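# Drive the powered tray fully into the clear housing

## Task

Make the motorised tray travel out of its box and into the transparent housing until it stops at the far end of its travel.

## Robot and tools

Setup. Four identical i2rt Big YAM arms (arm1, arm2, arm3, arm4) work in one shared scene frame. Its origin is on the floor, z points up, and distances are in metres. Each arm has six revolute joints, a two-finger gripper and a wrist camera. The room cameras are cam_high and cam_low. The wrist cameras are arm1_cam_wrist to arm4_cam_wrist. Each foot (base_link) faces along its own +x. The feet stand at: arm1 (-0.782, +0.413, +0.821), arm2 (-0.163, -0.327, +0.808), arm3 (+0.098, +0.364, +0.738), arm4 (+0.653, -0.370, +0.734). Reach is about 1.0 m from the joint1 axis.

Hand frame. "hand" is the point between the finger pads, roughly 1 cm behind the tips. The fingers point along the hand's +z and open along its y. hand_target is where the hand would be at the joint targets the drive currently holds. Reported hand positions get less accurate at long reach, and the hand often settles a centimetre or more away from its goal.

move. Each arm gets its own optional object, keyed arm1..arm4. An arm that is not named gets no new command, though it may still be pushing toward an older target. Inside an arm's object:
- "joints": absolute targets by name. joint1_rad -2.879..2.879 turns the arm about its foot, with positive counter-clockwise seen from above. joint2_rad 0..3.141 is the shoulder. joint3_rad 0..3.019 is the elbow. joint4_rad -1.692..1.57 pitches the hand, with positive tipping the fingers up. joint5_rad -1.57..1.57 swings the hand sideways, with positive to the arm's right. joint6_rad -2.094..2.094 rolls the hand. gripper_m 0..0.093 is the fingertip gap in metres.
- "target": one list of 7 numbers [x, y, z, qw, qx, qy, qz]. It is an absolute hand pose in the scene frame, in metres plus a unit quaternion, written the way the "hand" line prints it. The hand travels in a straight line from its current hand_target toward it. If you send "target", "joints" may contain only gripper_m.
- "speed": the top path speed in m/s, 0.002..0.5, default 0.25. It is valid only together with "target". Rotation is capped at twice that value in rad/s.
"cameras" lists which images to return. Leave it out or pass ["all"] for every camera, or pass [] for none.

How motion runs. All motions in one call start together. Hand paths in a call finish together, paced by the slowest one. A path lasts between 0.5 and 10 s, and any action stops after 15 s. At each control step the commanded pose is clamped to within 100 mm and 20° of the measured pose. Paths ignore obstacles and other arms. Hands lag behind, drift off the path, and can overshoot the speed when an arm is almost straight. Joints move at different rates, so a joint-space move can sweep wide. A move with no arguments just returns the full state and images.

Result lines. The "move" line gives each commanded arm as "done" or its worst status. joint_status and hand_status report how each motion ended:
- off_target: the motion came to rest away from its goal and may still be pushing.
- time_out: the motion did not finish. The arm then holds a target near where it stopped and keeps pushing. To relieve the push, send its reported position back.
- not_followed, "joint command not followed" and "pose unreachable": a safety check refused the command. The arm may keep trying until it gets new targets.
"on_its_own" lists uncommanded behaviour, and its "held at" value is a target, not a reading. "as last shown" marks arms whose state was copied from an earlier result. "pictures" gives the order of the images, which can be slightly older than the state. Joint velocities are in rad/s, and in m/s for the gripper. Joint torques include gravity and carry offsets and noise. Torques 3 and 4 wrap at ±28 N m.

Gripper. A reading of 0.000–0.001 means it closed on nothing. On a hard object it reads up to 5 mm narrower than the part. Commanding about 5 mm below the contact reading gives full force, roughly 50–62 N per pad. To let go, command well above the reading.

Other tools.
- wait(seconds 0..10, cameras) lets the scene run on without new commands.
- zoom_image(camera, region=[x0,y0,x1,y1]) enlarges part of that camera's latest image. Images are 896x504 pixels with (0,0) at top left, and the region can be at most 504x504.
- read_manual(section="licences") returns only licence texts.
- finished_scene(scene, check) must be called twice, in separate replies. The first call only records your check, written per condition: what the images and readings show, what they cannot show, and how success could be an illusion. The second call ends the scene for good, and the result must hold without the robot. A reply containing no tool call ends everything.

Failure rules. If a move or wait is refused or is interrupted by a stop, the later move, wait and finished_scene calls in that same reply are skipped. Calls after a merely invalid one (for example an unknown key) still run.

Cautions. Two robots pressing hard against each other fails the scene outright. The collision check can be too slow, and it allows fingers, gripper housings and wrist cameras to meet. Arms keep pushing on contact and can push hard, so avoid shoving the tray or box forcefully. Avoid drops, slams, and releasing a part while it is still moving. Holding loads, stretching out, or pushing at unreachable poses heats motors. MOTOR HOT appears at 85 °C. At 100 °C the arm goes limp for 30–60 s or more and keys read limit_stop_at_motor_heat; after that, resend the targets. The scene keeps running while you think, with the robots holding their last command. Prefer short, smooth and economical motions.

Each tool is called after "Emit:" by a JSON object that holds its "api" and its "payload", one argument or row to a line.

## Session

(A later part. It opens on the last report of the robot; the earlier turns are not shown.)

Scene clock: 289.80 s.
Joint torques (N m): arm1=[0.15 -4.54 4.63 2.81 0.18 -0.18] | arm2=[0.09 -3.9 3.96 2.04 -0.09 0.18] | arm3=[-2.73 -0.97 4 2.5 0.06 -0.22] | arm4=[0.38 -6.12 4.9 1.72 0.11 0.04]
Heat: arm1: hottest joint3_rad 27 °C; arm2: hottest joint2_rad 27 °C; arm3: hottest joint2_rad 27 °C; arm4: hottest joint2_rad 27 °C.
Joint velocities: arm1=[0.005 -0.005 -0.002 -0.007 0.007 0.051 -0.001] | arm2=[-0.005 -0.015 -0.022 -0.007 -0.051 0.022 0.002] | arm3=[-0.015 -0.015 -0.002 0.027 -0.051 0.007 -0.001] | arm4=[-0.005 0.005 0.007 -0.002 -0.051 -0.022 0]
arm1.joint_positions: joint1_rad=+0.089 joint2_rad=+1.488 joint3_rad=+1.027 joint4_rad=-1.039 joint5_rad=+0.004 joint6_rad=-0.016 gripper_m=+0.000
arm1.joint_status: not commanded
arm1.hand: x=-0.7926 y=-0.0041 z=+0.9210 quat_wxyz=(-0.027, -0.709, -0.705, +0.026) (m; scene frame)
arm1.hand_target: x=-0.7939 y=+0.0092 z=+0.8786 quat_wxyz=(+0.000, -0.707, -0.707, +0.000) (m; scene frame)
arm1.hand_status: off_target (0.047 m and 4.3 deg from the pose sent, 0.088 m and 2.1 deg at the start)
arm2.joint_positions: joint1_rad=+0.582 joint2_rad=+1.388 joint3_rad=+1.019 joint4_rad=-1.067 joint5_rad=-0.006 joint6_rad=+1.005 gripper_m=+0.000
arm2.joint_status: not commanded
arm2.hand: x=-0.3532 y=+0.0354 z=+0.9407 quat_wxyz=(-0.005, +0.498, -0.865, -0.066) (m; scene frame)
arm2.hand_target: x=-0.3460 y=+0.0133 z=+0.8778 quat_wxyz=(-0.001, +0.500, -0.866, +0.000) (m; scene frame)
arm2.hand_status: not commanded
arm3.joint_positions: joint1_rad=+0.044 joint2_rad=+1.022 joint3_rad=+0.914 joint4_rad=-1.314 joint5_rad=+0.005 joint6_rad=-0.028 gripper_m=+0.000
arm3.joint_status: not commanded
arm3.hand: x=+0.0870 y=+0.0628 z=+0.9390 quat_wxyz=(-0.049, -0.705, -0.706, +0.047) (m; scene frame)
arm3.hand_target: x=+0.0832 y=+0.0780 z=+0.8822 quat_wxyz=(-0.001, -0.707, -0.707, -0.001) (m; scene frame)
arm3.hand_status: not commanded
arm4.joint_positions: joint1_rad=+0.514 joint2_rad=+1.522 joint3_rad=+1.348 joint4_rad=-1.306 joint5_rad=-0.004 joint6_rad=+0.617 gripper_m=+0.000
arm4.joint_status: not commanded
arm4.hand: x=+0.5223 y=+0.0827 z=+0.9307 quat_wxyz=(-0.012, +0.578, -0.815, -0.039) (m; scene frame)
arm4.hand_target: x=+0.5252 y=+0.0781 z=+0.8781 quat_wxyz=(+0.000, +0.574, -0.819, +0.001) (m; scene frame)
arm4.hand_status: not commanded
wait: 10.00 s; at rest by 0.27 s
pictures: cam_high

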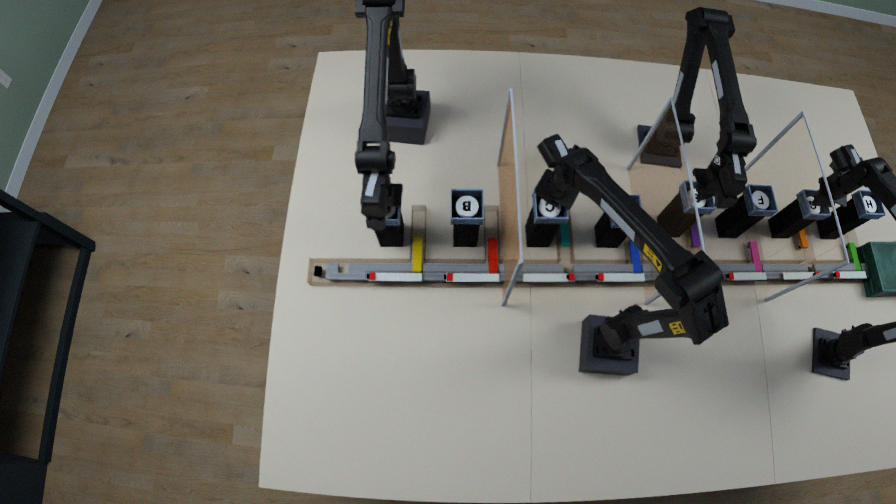

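Emit:
{"api": "wait", "payload": {
  "seconds": 10,
  "cameras": []
}}

Emit:
{"api": "wait", "payload": {
  "seconds": 10,
  "cameras": []
}}

Emit:
{"api": "wait", "payload": {
  "seconds": 10,
  "cameras": []
}}

Emit:
{"api": "wait", "payload": {
  "seconds": 10,
  "cameras": ["cam_high"]
}}

Emit:
{"api": "zoom_image", "payload": {
  "camera": "cam_high",
  "region": [370, 200, 450, 290]
}}

Scene clock: 300.17 s.
Joint torques (N m): arm1=[0.32 -4.54 4.71 2.82 0.18 -0.17] | arm2=[0.38 -3.72 3.73 2.19 -0.08 0.17] | arm3=[-2.67 -0.97 3.99 2.47 0.07 -0.23] | arm4=[0.38 -6.12 4.89 1.72 0.11 0.05]
Heat: arm1: hottest joint3_rad 27 °C; arm2: hottest joint2_rad 27 °C; arm3: hottest joint2_rad 27 °C; arm4: hottest joint2_rad 27 °C.
Joint velocities: arm1=[0.015 -0.024 0.002 -0.017 -0.007 0.007 0] | arm2=[0.015 -0.015 0.002 -0.027 0.037 -0.022 0.001] | arm3=[-0.024 -0.005 0.002 -0.007 -0.037 -0.022 0] | arm4=[-0.005 -0.005 -0.007 -0.017 -0.022 0.051 0]
arm1.joint_positions: joint1_rad=+0.089 joint2_rad=+1.488 joint3_rad=+1.027 joint4_rad=-1.039 joint5_rad=+0.004 joint6_rad=-0.016 gripper_m=+0.000
arm1.joint_status: not commanded
arm1.hand: x=-0.7926 y=-0.0041 z=+0.9210 quat_wxyz=(-0.027, -0.709, -0.705, +0.026) (m; scene frame)
arm1.hand_target: x=-0.7939 y=+0.0092 z=+0.8786 quat_wxyz=(+0.000, -0.707, -0.707, +0.000) (m; scene frame)
arm1.hand_status: off_target (0.047 m and 4.3 deg from the pose sent, 0.088 m and 2.1 deg at the start)
arm2.joint_positions: joint1_rad=+0.582 joint2_rad=+1.388 joint3_rad=+1.019 joint4_rad=-1.067 joint5_rad=-0.006 joint6_rad=+1.005 gripper_m=+0.000
arm2.joint_status: not commanded
arm2.hand: x=-0.3532 y=+0.0354 z=+0.9407 quat_wxyz=(-0.005, +0.498, -0.865, -0.066) (m; scene frame)
arm2.hand_target: x=-0.3460 y=+0.0133 z=+0.8778 quat_wxyz=(-0.001, +0.500, -0.866, +0.000) (m; scene frame)
arm2.hand_status: not commanded
arm3.joint_positions: joint1_rad=+0.044 joint2_rad=+1.022 joint3_rad=+0.914 joint4_rad=-1.314 joint5_rad=+0.005 joint6_rad=-0.028 gripper_m=+0.000
arm3.joint_status: not commanded
arm3.hand: x=+0.0870 y=+0.0628 z=+0.9390 quat_wxyz=(-0.049, -0.705, -0.706, +0.047) (m; scene frame)
arm3.hand_target: x=+0.0832 y=+0.0780 z=+0.8822 quat_wxyz=(-0.001, -0.707, -0.707, -0.001) (m; scene frame)
arm3.hand_status: not commanded
arm4.joint_positions: joint1_rad=+0.514 joint2_rad=+1.522 joint3_rad=+1.348 joint4_rad=-1.306 joint5_rad=-0.004 joint6_rad=+0.617 gripper_m=+0.000
arm4.joint_status: not commanded
arm4.hand: x=+0.5223 y=+0.0827 z=+0.9307 quat_wxyz=(-0.012, +0.578, -0.815, -0.039) (m; scene frame)
arm4.hand_target: x=+0.5252 y=+0.0781 z=+0.8781 quat_wxyz=(+0.000, +0.574, -0.819, +0.001) (m; scene frame)
arm4.hand_status: not commanded
wait: 10.00 s; at rest from the start
pictures: none
No camera images: "cameras" was empty.

Scene clock: 310.17 s.
Joint torques (N m): arm1=[0.03 -4.66 4.63 2.81 0.16 -0.17] | arm2=[0.26 -4.07 3.79 2.19 -0.07 0.17] | arm3=[-2.78 -0.97 3.96 2.48 0.06 -0.22] | arm4=[0.44 -6.12 4.9 1.72 0.11 0.05]
Heat: arm1: hottest joint3_rad 27 °C; arm2: hottest joint2_rad 27 °C; arm3: hottest joint2_rad 27 °C; arm4: hottest joint2_rad 27 °C.
Joint velocities: arm1=[-0.015 -0.005 0.007 0.022 -0.037 0.022 -0.001] | arm2=[0.005 -0.015 0.007 -0.012 -0.007 -0.022 0] | arm3=[0.015 -0.005 -0.002 -0.002 -0.081 -0.007 0] | arm4=[-0.005 -0.015 0.002 -0.002 0.007 0.007 0.001]
arm1.joint_positions: joint1_rad=+0.089 joint2_rad=+1.488 joint3_rad=+1.027 joint4_rad=-1.039 joint5_rad=+0.004 joint6_rad=-0.016 gripper_m=+0.000
arm1.joint_status: not commanded
arm1.hand: x=-0.7926 y=-0.0041 z=+0.9210 quat_wxyz=(-0.027, -0.709, -0.705, +0.026) (m; scene frame)
arm1.hand_target: x=-0.7939 y=+0.0092 z=+0.8786 quat_wxyz=(+0.000, -0.707, -0.707, +0.000) (m; scene frame)
arm1.hand_status: off_target (0.047 m and 4.3 deg from the pose sent, 0.088 m and 2.1 deg at the start)
arm2.joint_positions: joint1_rad=+0.582 joint2_rad=+1.388 joint3_rad=+1.019 joint4_rad=-1.067 joint5_rad=-0.006 joint6_rad=+1.005 gripper_m=+0.000
arm2.joint_status: not commanded
arm2.hand: x=-0.3532 y=+0.0354 z=+0.9407 quat_wxyz=(-0.005, +0.498, -0.865, -0.066) (m; scene frame)
arm2.hand_target: x=-0.3460 y=+0.0133 z=+0.8778 quat_wxyz=(-0.001, +0.500, -0.866, +0.000) (m; scene frame)
arm2.hand_status: not commanded
arm3.joint_positions: joint1_rad=+0.044 joint2_rad=+1.022 joint3_rad=+0.914 joint4_rad=-1.314 joint5_rad=+0.005 joint6_rad=-0.028 gripper_m=+0.000
arm3.joint_status: not commanded
arm3.hand: x=+0.0870 y=+0.0628 z=+0.9390 quat_wxyz=(-0.049, -0.705, -0.706, +0.047) (m; scene frame)
arm3.hand_target: x=+0.0832 y=+0.0780 z=+0.8822 quat_wxyz=(-0.001, -0.707, -0.707, -0.001) (m; scene frame)
arm3.hand_status: not commanded
arm4.joint_positions: joint1_rad=+0.514 joint2_rad=+1.522 joint3_rad=+1.348 joint4_rad=-1.306 joint5_rad=-0.004 joint6_rad=+0.617 gripper_m=+0.000
arm4.joint_status: not commanded
arm4.hand: x=+0.5223 y=+0.0827 z=+0.9307 quat_wxyz=(-0.012, +0.578, -0.815, -0.039) (m; scene frame)
arm4.hand_target: x=+0.5252 y=+0.0781 z=+0.8781 quat_wxyz=(+0.000, +0.574, -0.819, +0.001) (m; scene frame)
arm4.hand_status: not commanded
wait: 10.00 s; at rest by 0.27 s
pictures: none
No camera images: "cameras" was empty.

Scene clock: 320.17 s.
Joint torques (N m): arm1=[0.09 -4.72 4.64 2.86 0.18 -0.16] | arm2=[0.09 -3.78 3.92 2.1 -0.05 0.17] | arm3=[-2.73 -0.91 3.99 2.5 0.07 -0.23] | arm4=[0.38 -6.12 4.89 1.72 0.11 0.05]
Heat: arm1: hottest joint3_rad 27 °C; arm2: hottest joint2_rad 27 °C; arm3: hottest joint2_rad 27 °C; arm4: hottest joint2_rad 27 °C.
Joint velocities: arm1=[-0.005 -0.015 -0.007 0.007 -0.037 -0.051 -0.002] | arm2=[-0.005 0.015 0.002 -0.007 -0.11 0.037 0] | arm3=[-0.005 -0.005 -0.012 -0.002 -0.022 0.007 0] | arm4=[0.015 -0.024 -0.007 -0.002 0.022 -0.037 0]
arm1.joint_positions: joint1_rad=+0.089 joint2_rad=+1.488 joint3_rad=+1.027 joint4_rad=-1.039 joint5_rad=+0.004 joint6_rad=-0.016 gripper_m=+0.000
arm1.joint_status: not commanded
arm1.hand: x=-0.7926 y=-0.0041 z=+0.9210 quat_wxyz=(-0.027, -0.709, -0.705, +0.026) (m; scene frame)
arm1.hand_target: x=-0.7939 y=+0.0092 z=+0.8786 quat_wxyz=(+0.000, -0.707, -0.707, +0.000) (m; scene frame)
arm1.hand_status: off_target (0.047 m and 4.3 deg from the pose sent, 0.088 m and 2.1 deg at the start)
arm2.joint_positions: joint1_rad=+0.582 joint2_rad=+1.388 joint3_rad=+1.019 joint4_rad=-1.067 joint5_rad=-0.006 joint6_rad=+1.005 gripper_m=+0.000
arm2.joint_status: not commanded
arm2.hand: x=-0.3532 y=+0.0354 z=+0.9407 quat_wxyz=(-0.005, +0.498, -0.865, -0.066) (m; scene frame)
arm2.hand_target: x=-0.3460 y=+0.0133 z=+0.8778 quat_wxyz=(-0.001, +0.500, -0.866, +0.000) (m; scene frame)
arm2.hand_status: not commanded
arm3.joint_positions: joint1_rad=+0.044 joint2_rad=+1.022 joint3_rad=+0.914 joint4_rad=-1.314 joint5_rad=+0.005 joint6_rad=-0.028 gripper_m=+0.000
arm3.joint_status: not commanded
arm3.hand: x=+0.0870 y=+0.0628 z=+0.9390 quat_wxyz=(-0.049, -0.705, -0.706, +0.047) (m; scene frame)
arm3.hand_target: x=+0.0832 y=+0.0780 z=+0.8822 quat_wxyz=(-0.001, -0.707, -0.707, -0.001) (m; scene frame)
arm3.hand_status: not commanded
arm4.joint_positions: joint1_rad=+0.514 joint2_rad=+1.522 joint3_rad=+1.348 joint4_rad=-1.306 joint5_rad=-0.004 joint6_rad=+0.617 gripper_m=+0.000
arm4.joint_status: not commanded
arm4.hand: x=+0.5223 y=+0.0827 z=+0.9307 quat_wxyz=(-0.012, +0.578, -0.815, -0.039) (m; scene frame)
arm4.hand_target: x=+0.5252 y=+0.0781 z=+0.8781 quat_wxyz=(+0.000, +0.574, -0.819, +0.001) (m; scene frame)
arm4.hand_status: not commanded
wait: 10.00 s; at rest by 0.27 s
pictures: none
No camera images: "cameras" was empty.

Scene clock: 330.17 s.
Joint torques (N m): arm1=[0.15 -4.6 4.64 2.85 0.19 -0.17] | arm2=[0.38 -3.9 3.81 2.11 -0.07 0.17] | arm3=[-2.73 -1.14 4 2.45 0.06 -0.22] | arm4=[0.38 -6.18 4.89 1.72 0.11 0.05]
Heat: arm1: hottest joint3_rad 27 °C; arm2: hottest joint2_rad 27 °C; arm3: hottest joint2_rad 27 °C; arm4: hottest joint2_rad 27 °C.
Joint velocities: arm1=[0.005 0.005 0.012 -0.002 -0.007 -0.037 0] | arm2=[-0.015 0.005 -0.002 -0.012 0.051 0.066 0] | arm3=[-0.005 -0.015 0.007 -0.017 0.022 -0.022 0] | arm4=[-0.015 -0.005 0.007 -0.002 -0.066 -0.007 0]
arm1.joint_positions: joint1_rad=+0.089 joint2_rad=+1.488 joint3_rad=+1.027 joint4_rad=-1.039 joint5_rad=+0.004 joint6_rad=-0.016 gripper_m=+0.000
arm1.joint_status: not commanded
arm1.hand: x=-0.7926 y=-0.0041 z=+0.9210 quat_wxyz=(-0.027, -0.709, -0.705, +0.026) (m; scene frame)
arm1.hand_target: x=-0.7939 y=+0.0092 z=+0.8786 quat_wxyz=(+0.000, -0.707, -0.707, +0.000) (m; scene frame)
arm1.hand_status: off_target (0.047 m and 4.3 deg from the pose sent, 0.088 m and 2.1 deg at the start)
arm2.joint_positions: joint1_rad=+0.582 joint2_rad=+1.388 joint3_rad=+1.019 joint4_rad=-1.067 joint5_rad=-0.006 joint6_rad=+1.005 gripper_m=+0.000
arm2.joint_status: not commanded
arm2.hand: x=-0.3532 y=+0.0354 z=+0.9407 quat_wxyz=(-0.005, +0.498, -0.865, -0.066) (m; scene frame)
arm2.hand_target: x=-0.3460 y=+0.0133 z=+0.8778 quat_wxyz=(-0.001, +0.500, -0.866, +0.000) (m; scene frame)
arm2.hand_status: not commanded
arm3.joint_positions: joint1_rad=+0.044 joint2_rad=+1.022 joint3_rad=+0.914 joint4_rad=-1.314 joint5_rad=+0.005 joint6_rad=-0.028 gripper_m=+0.000
arm3.joint_status: not commanded
arm3.hand: x=+0.0870 y=+0.0628 z=+0.9390 quat_wxyz=(-0.049, -0.705, -0.706, +0.047) (m; scene frame)
arm3.hand_target: x=+0.0832 y=+0.0780 z=+0.8822 quat_wxyz=(-0.001, -0.707, -0.707, -0.001) (m; scene frame)
arm3.hand_status: not commanded
arm4.joint_positions: joint1_rad=+0.514 joint2_rad=+1.522 joint3_rad=+1.348 joint4_rad=-1.306 joint5_rad=-0.004 joint6_rad=+0.617 gripper_m=+0.000
arm4.joint_status: not commanded
arm4.hand: x=+0.5223 y=+0.0827 z=+0.9307 quat_wxyz=(-0.012, +0.578, -0.815, -0.039) (m; scene frame)
arm4.hand_target: x=+0.5252 y=+0.0781 z=+0.8781 quat_wxyz=(+0.000, +0.574, -0.819, +0.001) (m; scene frame)
arm4.hand_status: not commanded
wait: 10.00 s; at rest by 0.27 s
pictures: cam_high

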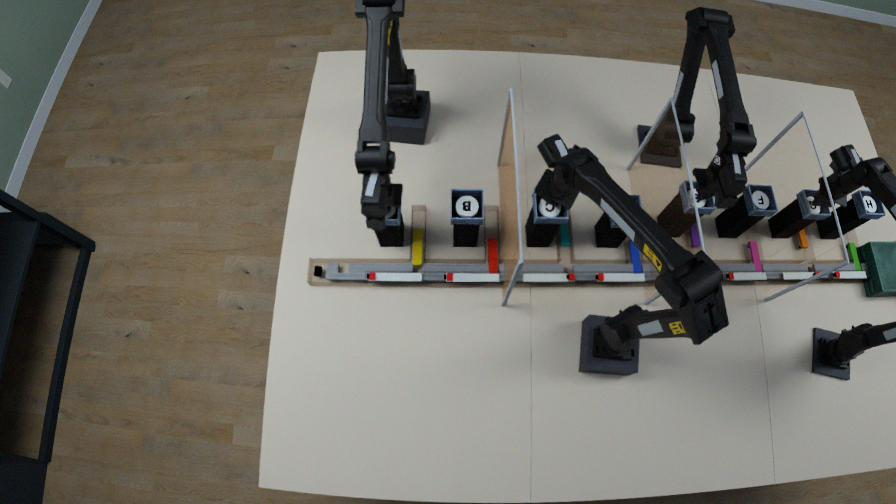

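Scaled by 5.600 from the camera's 896x504 image, which has a finer 1280x720 frame.

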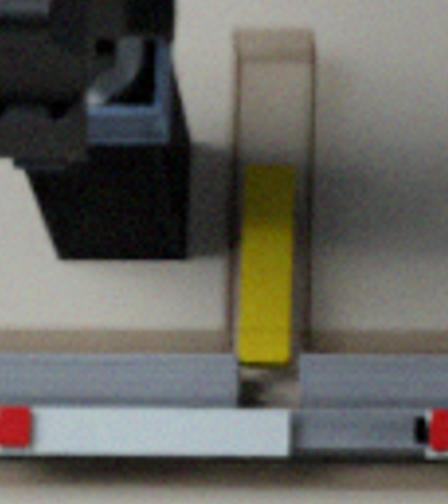

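Emit:
{"api": "wait", "payload": {
  "seconds": 10,
  "cameras": []
}}

Emit:
{"api": "wait", "payload": {
  "seconds": 10,
  "cameras": []
}}

Emit:
{"api": "wait", "payload": {
  "seconds": 10,
  "cameras": []
}}

Emit:
{"api": "wait", "payload": {
  "seconds": 10,
  "cameras": []
}}

Emit:
{"api": "wait", "payload": {
  "seconds": 10,
  "cameras": []
}}

Emit:
{"api": "wait", "payload": {
  "seconds": 10,
  "cameras": []
}}

Emit:
{"api": "wait", "payload": {
  "seconds": 10,
  "cameras": []
}}

Emit:
{"api": "wait", "payload": {
  "seconds": 10,
  "cameras": []
}}

Emit:
{"api": "wait", "payload": {
  "seconds": 10,
  "cameras": []
}}

Emit:
{"api": "wait", "payload": {
  "seconds": 10,
  "cameras": ["cam_high", "cam_low"]
}}

Emit:
{"api": "zoom_image", "payload": {
  "camera": "cam_high",
  "region": [370, 200, 450, 290]
}}

Emit:
{"api": "zoom_image", "payload": {
  "camera": "cam_low",
  "region": [140, 190, 290, 340]
}}

Scene clock: 340.50 s.
Joint torques (N m): arm1=[0.21 -4.6 4.66 2.85 0.19 -0.17] | arm2=[0.38 -3.37 3.86 2.15 -0.05 0.18] | arm3=[-2.73 -0.97 3.97 2.5 0.06 -0.23] | arm4=[0.38 -6.12 4.9 1.72 0.11 0.04]
Heat: arm1: hottest joint3_rad 27 °C; arm2: hottest joint2_rad 27 °C; arm3: hottest joint2_rad 27 °C; arm4: hottest joint2_rad 27 °C.
Joint velocities: arm1=[0.005 -0.005 0.007 0.007 -0.007 0.081 0] | arm2=[-0.015 0.015 0.017 -0.002 0.007 -0.022 -0.002] | arm3=[0.005 -0.015 0.007 0.002 -0.022 0.022 0.002] | arm4=[-0.015 -0.015 -0.012 0.002 0.051 -0.081 0.001]
arm1.joint_positions: joint1_rad=+0.089 joint2_rad=+1.488 joint3_rad=+1.027 joint4_rad=-1.039 joint5_rad=+0.004 joint6_rad=-0.016 gripper_m=+0.000
arm1.joint_status: not commanded
arm1.hand: x=-0.7926 y=-0.0041 z=+0.9210 quat_wxyz=(-0.027, -0.709, -0.705, +0.026) (m; scene frame)
arm1.hand_target: x=-0.7939 y=+0.0092 z=+0.8786 quat_wxyz=(+0.000, -0.707, -0.707, +0.000) (m; scene frame)
arm1.hand_status: off_target (0.047 m and 4.3 deg from the pose sent, 0.088 m and 2.1 deg at the start)
arm2.joint_positions: joint1_rad=+0.582 joint2_rad=+1.388 joint3_rad=+1.019 joint4_rad=-1.067 joint5_rad=-0.006 joint6_rad=+1.005 gripper_m=+0.000
arm2.joint_status: not commanded
arm2.hand: x=-0.3532 y=+0.0354 z=+0.9407 quat_wxyz=(-0.005, +0.498, -0.865, -0.066) (m; scene frame)
arm2.hand_target: x=-0.3460 y=+0.0133 z=+0.8778 quat_wxyz=(-0.001, +0.500, -0.866, +0.000) (m; scene frame)
arm2.hand_status: not commanded
arm3.joint_positions: joint1_rad=+0.044 joint2_rad=+1.022 joint3_rad=+0.914 joint4_rad=-1.314 joint5_rad=+0.005 joint6_rad=-0.028 gripper_m=+0.000
arm3.joint_status: not commanded
arm3.hand: x=+0.0870 y=+0.0628 z=+0.9390 quat_wxyz=(-0.049, -0.705, -0.706, +0.047) (m; scene frame)
arm3.hand_target: x=+0.0832 y=+0.0780 z=+0.8822 quat_wxyz=(-0.001, -0.707, -0.707, -0.001) (m; scene frame)
arm3.hand_status: not commanded
arm4.joint_positions: joint1_rad=+0.514 joint2_rad=+1.522 joint3_rad=+1.348 joint4_rad=-1.306 joint5_rad=-0.004 joint6_rad=+0.617 gripper_m=+0.000
arm4.joint_status: not commanded
arm4.hand: x=+0.5223 y=+0.0827 z=+0.9307 quat_wxyz=(-0.012, +0.578, -0.815, -0.039) (m; scene frame)
arm4.hand_target: x=+0.5252 y=+0.0781 z=+0.8781 quat_wxyz=(+0.000, +0.574, -0.819, +0.001) (m; scene frame)
arm4.hand_status: not commanded
wait: 10.00 s; at rest from the start
pictures: none
No camera images: "cameras" was empty.

Scene clock: 350.50 s.
Joint torques (N m): arm1=[0.21 -4.72 4.66 2.82 0.19 -0.17] | arm2=[0.38 -3.96 3.86 2.06 -0.06 0.16] | arm3=[-2.61 -1.03 3.99 2.5 0.07 -0.22] | arm4=[0.38 -6.18 4.89 1.72 0.11 0.05]
Heat: arm1: hottest joint3_rad 27 °C; arm2: hottest joint2_rad 27 °C; arm3: hottest joint2_rad 27 °C; arm4: hottest joint2_rad 27 °C.
Joint velocities: arm1=[-0.005 -0.005 -0.017 -0.007 -0.066 -0.007 -0.001] | arm2=[0.005 -0.005 0.002 0.002 0.051 -0.007 0] | arm3=[-0.015 -0.005 -0.002 0.002 0.007 0.007 0] | arm4=[-0.015 -0.015 0.007 -0.027 -0.081 -0.022 0]
arm1.joint_positions: joint1_rad=+0.089 joint2_rad=+1.488 joint3_rad=+1.027 joint4_rad=-1.039 joint5_rad=+0.004 joint6_rad=-0.016 gripper_m=+0.000
arm1.joint_status: not commanded
arm1.hand: x=-0.7926 y=-0.0041 z=+0.9210 quat_wxyz=(-0.027, -0.709, -0.705, +0.026) (m; scene frame)
arm1.hand_target: x=-0.7939 y=+0.0092 z=+0.8786 quat_wxyz=(+0.000, -0.707, -0.707, +0.000) (m; scene frame)
arm1.hand_status: off_target (0.047 m and 4.3 deg from the pose sent, 0.088 m and 2.1 deg at the start)
arm2.joint_positions: joint1_rad=+0.582 joint2_rad=+1.388 joint3_rad=+1.019 joint4_rad=-1.067 joint5_rad=-0.006 joint6_rad=+1.005 gripper_m=+0.000
arm2.joint_status: not commanded
arm2.hand: x=-0.3532 y=+0.0354 z=+0.9407 quat_wxyz=(-0.005, +0.498, -0.865, -0.066) (m; scene frame)
arm2.hand_target: x=-0.3460 y=+0.0133 z=+0.8778 quat_wxyz=(-0.001, +0.500, -0.866, +0.000) (m; scene frame)
arm2.hand_status: not commanded
arm3.joint_positions: joint1_rad=+0.044 joint2_rad=+1.022 joint3_rad=+0.914 joint4_rad=-1.314 joint5_rad=+0.005 joint6_rad=-0.028 gripper_m=+0.000
arm3.joint_status: not commanded
arm3.hand: x=+0.0870 y=+0.0628 z=+0.9390 quat_wxyz=(-0.049, -0.705, -0.706, +0.047) (m; scene frame)
arm3.hand_target: x=+0.0832 y=+0.0780 z=+0.8822 quat_wxyz=(-0.001, -0.707, -0.707, -0.001) (m; scene frame)
arm3.hand_status: not commanded
arm4.joint_positions: joint1_rad=+0.514 joint2_rad=+1.522 joint3_rad=+1.348 joint4_rad=-1.306 joint5_rad=-0.004 joint6_rad=+0.617 gripper_m=+0.000
arm4.joint_status: not commanded
arm4.hand: x=+0.5223 y=+0.0827 z=+0.9307 quat_wxyz=(-0.012, +0.578, -0.815, -0.039) (m; scene frame)
arm4.hand_target: x=+0.5252 y=+0.0781 z=+0.8781 quat_wxyz=(+0.000, +0.574, -0.819, +0.001) (m; scene frame)
arm4.hand_status: not commanded
wait: 10.00 s; at rest by 0.27 s
pictures: none
No camera images: "cameras" was empty.

Scene clock: 360.50 s.
Joint torques (N m): arm1=[0.32 -4.6 4.66 2.84 0.18 -0.17] | arm2=[0.26 -3.9 3.92 2.1 -0.08 0.14] | arm3=[-2.67 -1.03 3.97 2.48 0.07 -0.22] | arm4=[0.44 -6.18 4.89 1.7 0.11 0.04]
Heat: arm1: hottest joint3_rad 27 °C; arm2: hottest joint2_rad 27 °C; arm3: hottest joint2_rad 27 °C; arm4: hottest joint2_rad 27 °C.
Joint velocities: arm1=[0.005 -0.005 -0.002 0.002 0.007 -0.037 0] | arm2=[-0.005 0.005 0.002 -0.012 -0.066 -0.007 -0.001] | arm3=[-0.015 -0.015 0.007 0.007 0.022 0.007 0.001] | arm4=[-0.005 0.015 -0.007 -0.007 -0.022 -0.066 0]
arm1.joint_positions: joint1_rad=+0.089 joint2_rad=+1.488 joint3_rad=+1.027 joint4_rad=-1.039 joint5_rad=+0.004 joint6_rad=-0.016 gripper_m=+0.000
arm1.joint_status: not commanded
arm1.hand: x=-0.7926 y=-0.0041 z=+0.9210 quat_wxyz=(-0.027, -0.709, -0.705, +0.026) (m; scene frame)
arm1.hand_target: x=-0.7939 y=+0.0092 z=+0.8786 quat_wxyz=(+0.000, -0.707, -0.707, +0.000) (m; scene frame)
arm1.hand_status: off_target (0.047 m and 4.3 deg from the pose sent, 0.088 m and 2.1 deg at the start)
arm2.joint_positions: joint1_rad=+0.582 joint2_rad=+1.388 joint3_rad=+1.019 joint4_rad=-1.067 joint5_rad=-0.006 joint6_rad=+1.005 gripper_m=+0.000
arm2.joint_status: not commanded
arm2.hand: x=-0.3532 y=+0.0354 z=+0.9407 quat_wxyz=(-0.005, +0.498, -0.865, -0.066) (m; scene frame)
arm2.hand_target: x=-0.3460 y=+0.0133 z=+0.8778 quat_wxyz=(-0.001, +0.500, -0.866, +0.000) (m; scene frame)
arm2.hand_status: not commanded
arm3.joint_positions: joint1_rad=+0.044 joint2_rad=+1.022 joint3_rad=+0.914 joint4_rad=-1.314 joint5_rad=+0.005 joint6_rad=-0.028 gripper_m=+0.000
arm3.joint_status: not commanded
arm3.hand: x=+0.0870 y=+0.0628 z=+0.9390 quat_wxyz=(-0.049, -0.705, -0.706, +0.047) (m; scene frame)
arm3.hand_target: x=+0.0832 y=+0.0780 z=+0.8822 quat_wxyz=(-0.001, -0.707, -0.707, -0.001) (m; scene frame)
arm3.hand_status: not commanded
arm4.joint_positions: joint1_rad=+0.514 joint2_rad=+1.522 joint3_rad=+1.348 joint4_rad=-1.306 joint5_rad=-0.004 joint6_rad=+0.617 gripper_m=+0.000
arm4.joint_status: not commanded
arm4.hand: x=+0.5223 y=+0.0827 z=+0.9307 quat_wxyz=(-0.012, +0.578, -0.815, -0.039) (m; scene frame)
arm4.hand_target: x=+0.5252 y=+0.0781 z=+0.8781 quat_wxyz=(+0.000, +0.574, -0.819, +0.001) (m; scene frame)
arm4.hand_status: not commanded
wait: 10.00 s; at rest by 0.27 s
pictures: none
No camera images: "cameras" was empty.

Scene clock: 370.50 s.
Joint torques (N m): arm1=[0.26 -4.6 4.64 2.84 0.18 -0.17] | arm2=[0.38 -3.78 3.79 2.03 -0.05 0.17] | arm3=[-2.61 -0.91 4 2.48 0.06 -0.22] | arm4=[0.44 -6.12 4.89 1.72 0.11 0.04]
Heat: arm1: hottest joint3_rad 27 °C; arm2: hottest joint2_rad 27 °C; arm3: hottest joint2_rad 27 °C; arm4: hottest joint2_rad 27 °C.
Joint velocities: arm1=[0.005 -0.005 -0.017 -0.002 -0.007 0.037 0] | arm2=[0.005 -0.005 0.002 -0.002 0.007 -0.051 -0.001] | arm3=[0.005 -0.015 0.002 -0.007 0.037 -0.007 0] | arm4=[-0.015 0.005 -0.017 -0.002 -0.007 -0.007 0]
arm1.joint_positions: joint1_rad=+0.089 joint2_rad=+1.488 joint3_rad=+1.027 joint4_rad=-1.039 joint5_rad=+0.004 joint6_rad=-0.016 gripper_m=+0.000
arm1.joint_status: not commanded
arm1.hand: x=-0.7926 y=-0.0041 z=+0.9210 quat_wxyz=(-0.027, -0.709, -0.705, +0.026) (m; scene frame)
arm1.hand_target: x=-0.7939 y=+0.0092 z=+0.8786 quat_wxyz=(+0.000, -0.707, -0.707, +0.000) (m; scene frame)
arm1.hand_status: off_target (0.047 m and 4.3 deg from the pose sent, 0.088 m and 2.1 deg at the start)
arm2.joint_positions: joint1_rad=+0.582 joint2_rad=+1.388 joint3_rad=+1.019 joint4_rad=-1.067 joint5_rad=-0.006 joint6_rad=+1.005 gripper_m=+0.000
arm2.joint_status: not commanded
arm2.hand: x=-0.3532 y=+0.0354 z=+0.9407 quat_wxyz=(-0.005, +0.498, -0.865, -0.066) (m; scene frame)
arm2.hand_target: x=-0.3460 y=+0.0133 z=+0.8778 quat_wxyz=(-0.001, +0.500, -0.866, +0.000) (m; scene frame)
arm2.hand_status: not commanded
arm3.joint_positions: joint1_rad=+0.044 joint2_rad=+1.022 joint3_rad=+0.914 joint4_rad=-1.314 joint5_rad=+0.005 joint6_rad=-0.028 gripper_m=+0.000
arm3.joint_status: not commanded
arm3.hand: x=+0.0870 y=+0.0628 z=+0.9390 quat_wxyz=(-0.049, -0.705, -0.706, +0.047) (m; scene frame)
arm3.hand_target: x=+0.0832 y=+0.0780 z=+0.8822 quat_wxyz=(-0.001, -0.707, -0.707, -0.001) (m; scene frame)
arm3.hand_status: not commanded
arm4.joint_positions: joint1_rad=+0.514 joint2_rad=+1.522 joint3_rad=+1.348 joint4_rad=-1.306 joint5_rad=-0.004 joint6_rad=+0.617 gripper_m=+0.000
arm4.joint_status: not commanded
arm4.hand: x=+0.5223 y=+0.0827 z=+0.9307 quat_wxyz=(-0.012, +0.578, -0.815, -0.039) (m; scene frame)
arm4.hand_target: x=+0.5252 y=+0.0781 z=+0.8781 quat_wxyz=(+0.000, +0.574, -0.819, +0.001) (m; scene frame)
arm4.hand_status: not commanded
wait: 10.00 s; at rest by 0.27 s
pictures: none
No camera images: "cameras" was empty.

Scene clock: 380.50 s.
Joint torques (N m): arm1=[0.15 -4.72 4.63 2.84 0.19 -0.17] | arm2=[-0.03 -4.01 3.82 2.14 -0.06 0.18] | arm3=[-2.73 -0.91 3.99 2.45 0.07 -0.23] | arm4=[0.38 -6.12 4.89 1.7 0.11 0.04]
Heat: arm1: hottest joint3_rad 27 °C; arm2: hottest joint2_rad 27 °C; arm3: hottest joint2_rad 27 °C; arm4: hottest joint2_rad 27 °C.
Joint velocities: arm1=[0.005 -0.015 -0.002 0.007 -0.022 0.022 0.001] | arm2=[0.005 -0.005 0.007 -0.002 -0.007 0.007 0] | arm3=[-0.005 -0.015 -0.002 -0.007 0.007 -0.007 0] | arm4=[-0.005 -0.015 0.002 -0.002 -0.007 -0.022 0]
arm1.joint_positions: joint1_rad=+0.089 joint2_rad=+1.488 joint3_rad=+1.027 joint4_rad=-1.039 joint5_rad=+0.004 joint6_rad=-0.016 gripper_m=+0.000
arm1.joint_status: not commanded
arm1.hand: x=-0.7926 y=-0.0041 z=+0.9210 quat_wxyz=(-0.027, -0.709, -0.705, +0.026) (m; scene frame)
arm1.hand_target: x=-0.7939 y=+0.0092 z=+0.8786 quat_wxyz=(+0.000, -0.707, -0.707, +0.000) (m; scene frame)
arm1.hand_status: off_target (0.047 m and 4.3 deg from the pose sent, 0.088 m and 2.1 deg at the start)
arm2.joint_positions: joint1_rad=+0.582 joint2_rad=+1.388 joint3_rad=+1.019 joint4_rad=-1.067 joint5_rad=-0.006 joint6_rad=+1.005 gripper_m=+0.000
arm2.joint_status: not commanded
arm2.hand: x=-0.3532 y=+0.0354 z=+0.9407 quat_wxyz=(-0.005, +0.498, -0.865, -0.066) (m; scene frame)
arm2.hand_target: x=-0.3460 y=+0.0133 z=+0.8778 quat_wxyz=(-0.001, +0.500, -0.866, +0.000) (m; scene frame)
arm2.hand_status: not commanded
arm3.joint_positions: joint1_rad=+0.044 joint2_rad=+1.022 joint3_rad=+0.914 joint4_rad=-1.314 joint5_rad=+0.005 joint6_rad=-0.028 gripper_m=+0.000
arm3.joint_status: not commanded
arm3.hand: x=+0.0870 y=+0.0628 z=+0.9390 quat_wxyz=(-0.049, -0.705, -0.706, +0.047) (m; scene frame)
arm3.hand_target: x=+0.0832 y=+0.0780 z=+0.8822 quat_wxyz=(-0.001, -0.707, -0.707, -0.001) (m; scene frame)
arm3.hand_status: not commanded
arm4.joint_positions: joint1_rad=+0.514 joint2_rad=+1.522 joint3_rad=+1.348 joint4_rad=-1.306 joint5_rad=-0.004 joint6_rad=+0.617 gripper_m=+0.000
arm4.joint_status: not commanded
arm4.hand: x=+0.5223 y=+0.0827 z=+0.9307 quat_wxyz=(-0.012, +0.578, -0.815, -0.039) (m; scene frame)
arm4.hand_target: x=+0.5252 y=+0.0781 z=+0.8781 quat_wxyz=(+0.000, +0.574, -0.819, +0.001) (m; scene frame)
arm4.hand_status: not commanded
wait: 10.00 s; at rest by 0.27 s
pictures: none
No camera images: "cameras" was empty.

Scene clock: 390.50 s.
Joint torques (N m): arm1=[0.09 -4.6 4.64 2.85 0.19 -0.17] | arm2=[0.09 -3.72 3.81 2.06 -0.06 0.17] | arm3=[-2.67 -1.08 4 2.5 0.06 -0.22] | arm4=[0.38 -6.12 4.9 1.72 0.11 0.04]
Heat: arm1: hottest joint3_rad 27 °C; arm2: hottest joint2_rad 27 °C; arm3: hottest joint2_rad 27 °C; arm4: hottest joint2_rad 27 °C.
Joint velocities: arm1=[0.005 -0.005 0.002 0.012 -0.007 0.022 -0.001] | arm2=[-0.005 0.005 0.002 0.002 -0.037 -0.022 -0.001] | arm3=[0.005 -0.005 -0.012 -0.002 -0.037 -0.007 0] | arm4=[0.005 0.015 -0.007 -0.012 -0.007 0.007 0]
arm1.joint_positions: joint1_rad=+0.089 joint2_rad=+1.488 joint3_rad=+1.027 joint4_rad=-1.039 joint5_rad=+0.004 joint6_rad=-0.016 gripper_m=+0.000
arm1.joint_status: not commanded
arm1.hand: x=-0.7926 y=-0.0041 z=+0.9210 quat_wxyz=(-0.027, -0.709, -0.705, +0.026) (m; scene frame)
arm1.hand_target: x=-0.7939 y=+0.0092 z=+0.8786 quat_wxyz=(+0.000, -0.707, -0.707, +0.000) (m; scene frame)
arm1.hand_status: off_target (0.047 m and 4.3 deg from the pose sent, 0.088 m and 2.1 deg at the start)
arm2.joint_positions: joint1_rad=+0.582 joint2_rad=+1.388 joint3_rad=+1.019 joint4_rad=-1.067 joint5_rad=-0.006 joint6_rad=+1.005 gripper_m=+0.000
arm2.joint_status: not commanded
arm2.hand: x=-0.3532 y=+0.0354 z=+0.9407 quat_wxyz=(-0.005, +0.498, -0.865, -0.066) (m; scene frame)
arm2.hand_target: x=-0.3460 y=+0.0133 z=+0.8778 quat_wxyz=(-0.001, +0.500, -0.866, +0.000) (m; scene frame)
arm2.hand_status: not commanded
arm3.joint_positions: joint1_rad=+0.044 joint2_rad=+1.022 joint3_rad=+0.914 joint4_rad=-1.314 joint5_rad=+0.005 joint6_rad=-0.028 gripper_m=+0.000
arm3.joint_status: not commanded
arm3.hand: x=+0.0870 y=+0.0628 z=+0.9390 quat_wxyz=(-0.049, -0.705, -0.706, +0.047) (m; scene frame)
arm3.hand_target: x=+0.0832 y=+0.0780 z=+0.8822 quat_wxyz=(-0.001, -0.707, -0.707, -0.001) (m; scene frame)
arm3.hand_status: not commanded
arm4.joint_positions: joint1_rad=+0.514 joint2_rad=+1.522 joint3_rad=+1.348 joint4_rad=-1.306 joint5_rad=-0.004 joint6_rad=+0.617 gripper_m=+0.000
arm4.joint_status: not commanded
arm4.hand: x=+0.5223 y=+0.0827 z=+0.9307 quat_wxyz=(-0.012, +0.578, -0.815, -0.039) (m; scene frame)
arm4.hand_target: x=+0.5252 y=+0.0781 z=+0.8781 quat_wxyz=(+0.000, +0.574, -0.819, +0.001) (m; scene frame)
arm4.hand_status: not commanded
wait: 10.00 s; at rest by 0.27 s
pictures: none
No camera images: "cameras" was empty.

Scene clock: 400.50 s.
Joint torques (N m): arm1=[0.15 -4.6 4.67 2.82 0.18 -0.16] | arm2=[0.38 -3.72 3.86 2.14 -0.08 0.17] | arm3=[-2.67 -1.03 3.97 2.48 0.06 -0.22] | arm4=[0.44 -6.12 4.88 1.7 0.11 0.04]
Heat: arm1: hottest joint3_rad 27 °C; arm2: hottest joint2_rad 27 °C; arm3: hottest joint2_rad 27 °C; arm4: hottest joint2_rad 27 °C.
Joint velocities: arm1=[0.005 0.005 -0.007 -0.017 0.022 0.022 0] | arm2=[-0.005 -0.005 -0.012 -0.007 -0.007 0.037 0.001] | arm3=[0.005 -0.015 -0.002 0.007 0.022 -0.022 0] | arm4=[-0.005 -0.015 -0.007 -0.007 0.081 -0.007 0]
arm1.joint_positions: joint1_rad=+0.089 joint2_rad=+1.488 joint3_rad=+1.027 joint4_rad=-1.039 joint5_rad=+0.004 joint6_rad=-0.016 gripper_m=+0.000
arm1.joint_status: not commanded
arm1.hand: x=-0.7926 y=-0.0041 z=+0.9210 quat_wxyz=(-0.027, -0.709, -0.705, +0.026) (m; scene frame)
arm1.hand_target: x=-0.7939 y=+0.0092 z=+0.8786 quat_wxyz=(+0.000, -0.707, -0.707, +0.000) (m; scene frame)
arm1.hand_status: off_target (0.047 m and 4.3 deg from the pose sent, 0.088 m and 2.1 deg at the start)
arm2.joint_positions: joint1_rad=+0.582 joint2_rad=+1.388 joint3_rad=+1.019 joint4_rad=-1.067 joint5_rad=-0.006 joint6_rad=+1.005 gripper_m=+0.000
arm2.joint_status: not commanded
arm2.hand: x=-0.3532 y=+0.0354 z=+0.9407 quat_wxyz=(-0.005, +0.498, -0.865, -0.066) (m; scene frame)
arm2.hand_target: x=-0.3460 y=+0.0133 z=+0.8778 quat_wxyz=(-0.001, +0.500, -0.866, +0.000) (m; scene frame)
arm2.hand_status: not commanded
arm3.joint_positions: joint1_rad=+0.044 joint2_rad=+1.022 joint3_rad=+0.914 joint4_rad=-1.314 joint5_rad=+0.005 joint6_rad=-0.028 gripper_m=+0.000
arm3.joint_status: not commanded
arm3.hand: x=+0.0870 y=+0.0628 z=+0.9390 quat_wxyz=(-0.049, -0.705, -0.706, +0.047) (m; scene frame)
arm3.hand_target: x=+0.0832 y=+0.0780 z=+0.8822 quat_wxyz=(-0.001, -0.707, -0.707, -0.001) (m; scene frame)
arm3.hand_status: not commanded
arm4.joint_positions: joint1_rad=+0.514 joint2_rad=+1.522 joint3_rad=+1.348 joint4_rad=-1.306 joint5_rad=-0.004 joint6_rad=+0.617 gripper_m=+0.000
arm4.joint_status: not commanded
arm4.hand: x=+0.5223 y=+0.0827 z=+0.9307 quat_wxyz=(-0.012, +0.578, -0.815, -0.039) (m; scene frame)
arm4.hand_target: x=+0.5252 y=+0.0781 z=+0.8781 quat_wxyz=(+0.000, +0.574, -0.819, +0.001) (m; scene frame)
arm4.hand_status: not commanded
wait: 10.00 s; at rest by 0.27 s
pictures: none
No camera images: "cameras" was empty.

Scene clock: 410.50 s.
Joint torques (N m): arm1=[0.03 -4.54 4.64 2.85 0.17 -0.17] | arm2=[0.26 -4.07 3.78 2.17 -0.07 0.19] | arm3=[-2.73 -0.97 4.01 2.47 0.06 -0.23] | arm4=[0.38 -6.12 4.89 1.7 0.11 0.04]
Heat: arm1: hottest joint3_rad 27 °C; arm2: hottest joint2_rad 27 °C; arm3: hottest joint2_rad 27 °C; arm4: hottest joint2_rad 27 °C.
Joint velocities: arm1=[0.005 0.005 0.002 -0.012 0.007 0.007 0.001] | arm2=[-0.015 0.005 -0.017 -0.002 0.037 -0.022 0] | arm3=[0.005 -0.005 0.002 0.002 -0.007 0.022 0] | arm4=[-0.015 -0.005 -0.017 -0.002 -0.007 0.037 0]
arm1.joint_positions: joint1_rad=+0.089 joint2_rad=+1.488 joint3_rad=+1.027 joint4_rad=-1.039 joint5_rad=+0.004 joint6_rad=-0.016 gripper_m=+0.000
arm1.joint_status: not commanded
arm1.hand: x=-0.7926 y=-0.0041 z=+0.9210 quat_wxyz=(-0.027, -0.709, -0.705, +0.026) (m; scene frame)
arm1.hand_target: x=-0.7939 y=+0.0092 z=+0.8786 quat_wxyz=(+0.000, -0.707, -0.707, +0.000) (m; scene frame)
arm1.hand_status: off_target (0.047 m and 4.3 deg from the pose sent, 0.088 m and 2.1 deg at the start)
arm2.joint_positions: joint1_rad=+0.582 joint2_rad=+1.388 joint3_rad=+1.019 joint4_rad=-1.067 joint5_rad=-0.006 joint6_rad=+1.005 gripper_m=+0.000
arm2.joint_status: not commanded
arm2.hand: x=-0.3532 y=+0.0354 z=+0.9407 quat_wxyz=(-0.005, +0.498, -0.865, -0.066) (m; scene frame)
arm2.hand_target: x=-0.3460 y=+0.0133 z=+0.8778 quat_wxyz=(-0.001, +0.500, -0.866, +0.000) (m; scene frame)
arm2.hand_status: not commanded
arm3.joint_positions: joint1_rad=+0.044 joint2_rad=+1.022 joint3_rad=+0.914 joint4_rad=-1.314 joint5_rad=+0.005 joint6_rad=-0.028 gripper_m=+0.000
arm3.joint_status: not commanded
arm3.hand: x=+0.0870 y=+0.0628 z=+0.9390 quat_wxyz=(-0.049, -0.705, -0.706, +0.047) (m; scene frame)
arm3.hand_target: x=+0.0832 y=+0.0780 z=+0.8822 quat_wxyz=(-0.001, -0.707, -0.707, -0.001) (m; scene frame)
arm3.hand_status: not commanded
arm4.joint_positions: joint1_rad=+0.514 joint2_rad=+1.522 joint3_rad=+1.348 joint4_rad=-1.306 joint5_rad=-0.004 joint6_rad=+0.617 gripper_m=+0.000
arm4.joint_status: not commanded
arm4.hand: x=+0.5223 y=+0.0827 z=+0.9307 quat_wxyz=(-0.012, +0.578, -0.815, -0.039) (m; scene frame)
arm4.hand_target: x=+0.5252 y=+0.0781 z=+0.8781 quat_wxyz=(+0.000, +0.574, -0.819, +0.001) (m; scene frame)
arm4.hand_status: not commanded
wait: 10.00 s; at rest by 0.27 s
pictures: none
No camera images: "cameras" was empty.

Scene clock: 420.50 s.
Joint torques (N m): arm1=[0.03 -4.66 4.67 2.82 0.18 -0.17] | arm2=[0.15 -3.55 3.92 1.96 -0.09 0.18] | arm3=[-2.67 -0.97 4.01 2.47 0.06 -0.22] | arm4=[0.38 -6.12 4.9 1.72 0.11 0.04]
Heat: arm1: hottest joint3_rad 27 °C; arm2: hottest joint2_rad 27 °C; arm3: hottest joint2_rad 27 °C; arm4: hottest joint2_rad 27 °C.
Joint velocities: arm1=[-0.015 -0.015 0.002 0.002 0.037 0.022 0] | arm2=[-0.015 -0.015 0.017 0.002 0.007 -0.022 0.001] | arm3=[-0.015 -0.005 0.002 -0.022 -0.037 0.051 0] | arm4=[-0.005 -0.005 -0.002 0.002 0.022 -0.007 -0.001]
arm1.joint_positions: joint1_rad=+0.089 joint2_rad=+1.488 joint3_rad=+1.027 joint4_rad=-1.039 joint5_rad=+0.004 joint6_rad=-0.016 gripper_m=+0.000
arm1.joint_status: not commanded
arm1.hand: x=-0.7926 y=-0.0041 z=+0.9210 quat_wxyz=(-0.027, -0.709, -0.705, +0.026) (m; scene frame)
arm1.hand_target: x=-0.7939 y=+0.0092 z=+0.8786 quat_wxyz=(+0.000, -0.707, -0.707, +0.000) (m; scene frame)
arm1.hand_status: off_target (0.047 m and 4.3 deg from the pose sent, 0.088 m and 2.1 deg at the start)
arm2.joint_positions: joint1_rad=+0.582 joint2_rad=+1.388 joint3_rad=+1.019 joint4_rad=-1.067 joint5_rad=-0.006 joint6_rad=+1.005 gripper_m=+0.000
arm2.joint_status: not commanded
arm2.hand: x=-0.3532 y=+0.0354 z=+0.9407 quat_wxyz=(-0.005, +0.498, -0.865, -0.066) (m; scene frame)
arm2.hand_target: x=-0.3460 y=+0.0133 z=+0.8778 quat_wxyz=(-0.001, +0.500, -0.866, +0.000) (m; scene frame)
arm2.hand_status: not commanded
arm3.joint_positions: joint1_rad=+0.044 joint2_rad=+1.022 joint3_rad=+0.914 joint4_rad=-1.314 joint5_rad=+0.005 joint6_rad=-0.028 gripper_m=+0.000
arm3.joint_status: not commanded
arm3.hand: x=+0.0870 y=+0.0628 z=+0.9390 quat_wxyz=(-0.049, -0.705, -0.706, +0.047) (m; scene frame)
arm3.hand_target: x=+0.0832 y=+0.0780 z=+0.8822 quat_wxyz=(-0.001, -0.707, -0.707, -0.001) (m; scene frame)
arm3.hand_status: not commanded
arm4.joint_positions: joint1_rad=+0.514 joint2_rad=+1.522 joint3_rad=+1.348 joint4_rad=-1.306 joint5_rad=-0.004 joint6_rad=+0.617 gripper_m=+0.000
arm4.joint_status: not commanded
arm4.hand: x=+0.5223 y=+0.0827 z=+0.9307 quat_wxyz=(-0.012, +0.578, -0.815, -0.039) (m; scene frame)
arm4.hand_target: x=+0.5252 y=+0.0781 z=+0.8781 quat_wxyz=(+0.000, +0.574, -0.819, +0.001) (m; scene frame)
arm4.hand_status: not commanded
wait: 10.00 s; at rest by 0.27 s
pictures: none
No camera images: "cameras" was empty.

Scene clock: 430.50 s.
Joint torques (N m): arm1=[0.21 -4.54 4.66 2.85 0.18 -0.17] | arm2=[0.44 -4.01 3.86 2.17 -0.04 0.18] | arm3=[-2.61 -0.97 4.01 2.45 0.06 -0.23] | arm4=[0.44 -6.12 4.9 1.7 0.11 0.04]
Heat: arm1: hottest joint3_rad 27 °C; arm2: hottest joint2_rad 27 °C; arm3: hottest joint2_rad 27 °C; arm4: hottest joint2_rad 27 °C.
Joint velocities: arm1=[-0.005 -0.015 -0.002 0.002 -0.037 0.007 -0.002] | arm2=[0.015 -0.015 0.007 -0.012 0.022 -0.037 0] | arm3=[-0.005 -0.005 0.002 -0.002 -0.066 -0.037 0] | arm4=[-0.015 -0.005 -0.007 -0.012 -0.022 -0.066 0]
arm1.joint_positions: joint1_rad=+0.089 joint2_rad=+1.488 joint3_rad=+1.027 joint4_rad=-1.039 joint5_rad=+0.004 joint6_rad=-0.016 gripper_m=+0.000
arm1.joint_status: not commanded
arm1.hand: x=-0.7926 y=-0.0041 z=+0.9210 quat_wxyz=(-0.027, -0.709, -0.705, +0.026) (m; scene frame)
arm1.hand_target: x=-0.7939 y=+0.0092 z=+0.8786 quat_wxyz=(+0.000, -0.707, -0.707, +0.000) (m; scene frame)
arm1.hand_status: off_target (0.047 m and 4.3 deg from the pose sent, 0.088 m and 2.1 deg at the start)
arm2.joint_positions: joint1_rad=+0.582 joint2_rad=+1.388 joint3_rad=+1.019 joint4_rad=-1.067 joint5_rad=-0.006 joint6_rad=+1.005 gripper_m=+0.000
arm2.joint_status: not commanded
arm2.hand: x=-0.3532 y=+0.0354 z=+0.9407 quat_wxyz=(-0.005, +0.498, -0.865, -0.066) (m; scene frame)
arm2.hand_target: x=-0.3460 y=+0.0133 z=+0.8778 quat_wxyz=(-0.001, +0.500, -0.866, +0.000) (m; scene frame)
arm2.hand_status: not commanded
arm3.joint_positions: joint1_rad=+0.044 joint2_rad=+1.022 joint3_rad=+0.914 joint4_rad=-1.314 joint5_rad=+0.005 joint6_rad=-0.028 gripper_m=+0.000
arm3.joint_status: not commanded
arm3.hand: x=+0.0870 y=+0.0628 z=+0.9390 quat_wxyz=(-0.049, -0.705, -0.706, +0.047) (m; scene frame)
arm3.hand_target: x=+0.0832 y=+0.0780 z=+0.8822 quat_wxyz=(-0.001, -0.707, -0.707, -0.001) (m; scene frame)
arm3.hand_status: not commanded
arm4.joint_positions: joint1_rad=+0.514 joint2_rad=+1.522 joint3_rad=+1.348 joint4_rad=-1.306 joint5_rad=-0.004 joint6_rad=+0.617 gripper_m=+0.000
arm4.joint_status: not commanded
arm4.hand: x=+0.5223 y=+0.0827 z=+0.9307 quat_wxyz=(-0.012, +0.578, -0.815, -0.039) (m; scene frame)
arm4.hand_target: x=+0.5252 y=+0.0781 z=+0.8781 quat_wxyz=(+0.000, +0.574, -0.819, +0.001) (m; scene frame)
arm4.hand_status: not commanded
wait: 10.00 s; at rest by 0.27 s
pictures: cam_high, cam_low

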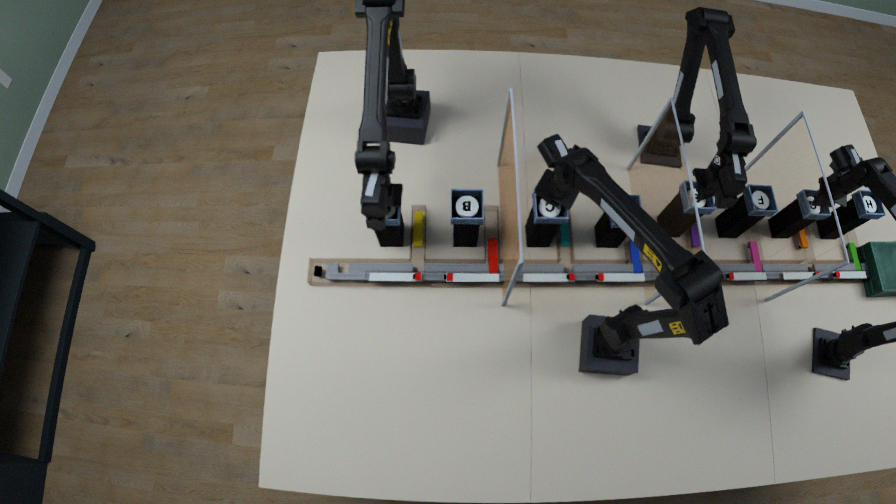

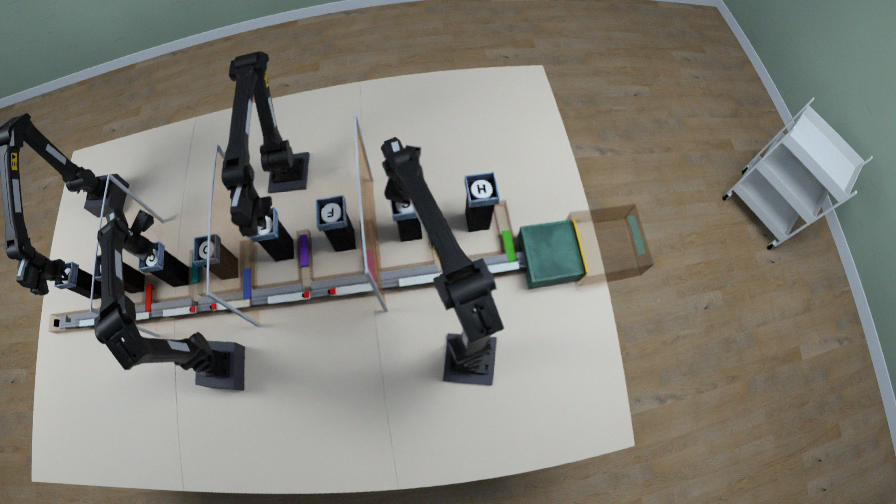

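Scaled by 5.600 from the camera's 896x504 image, which has a finer 1280x720 frame.

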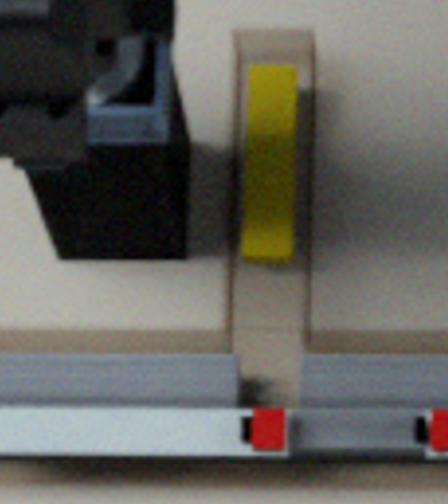

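Scaled by 3.360 from the camera's 896x504 image, which has a finer 1280x720 frame.

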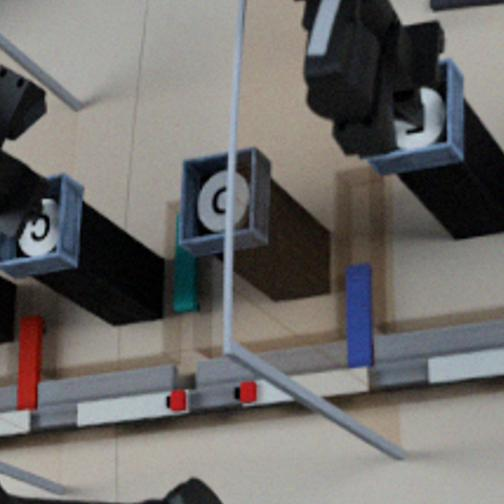

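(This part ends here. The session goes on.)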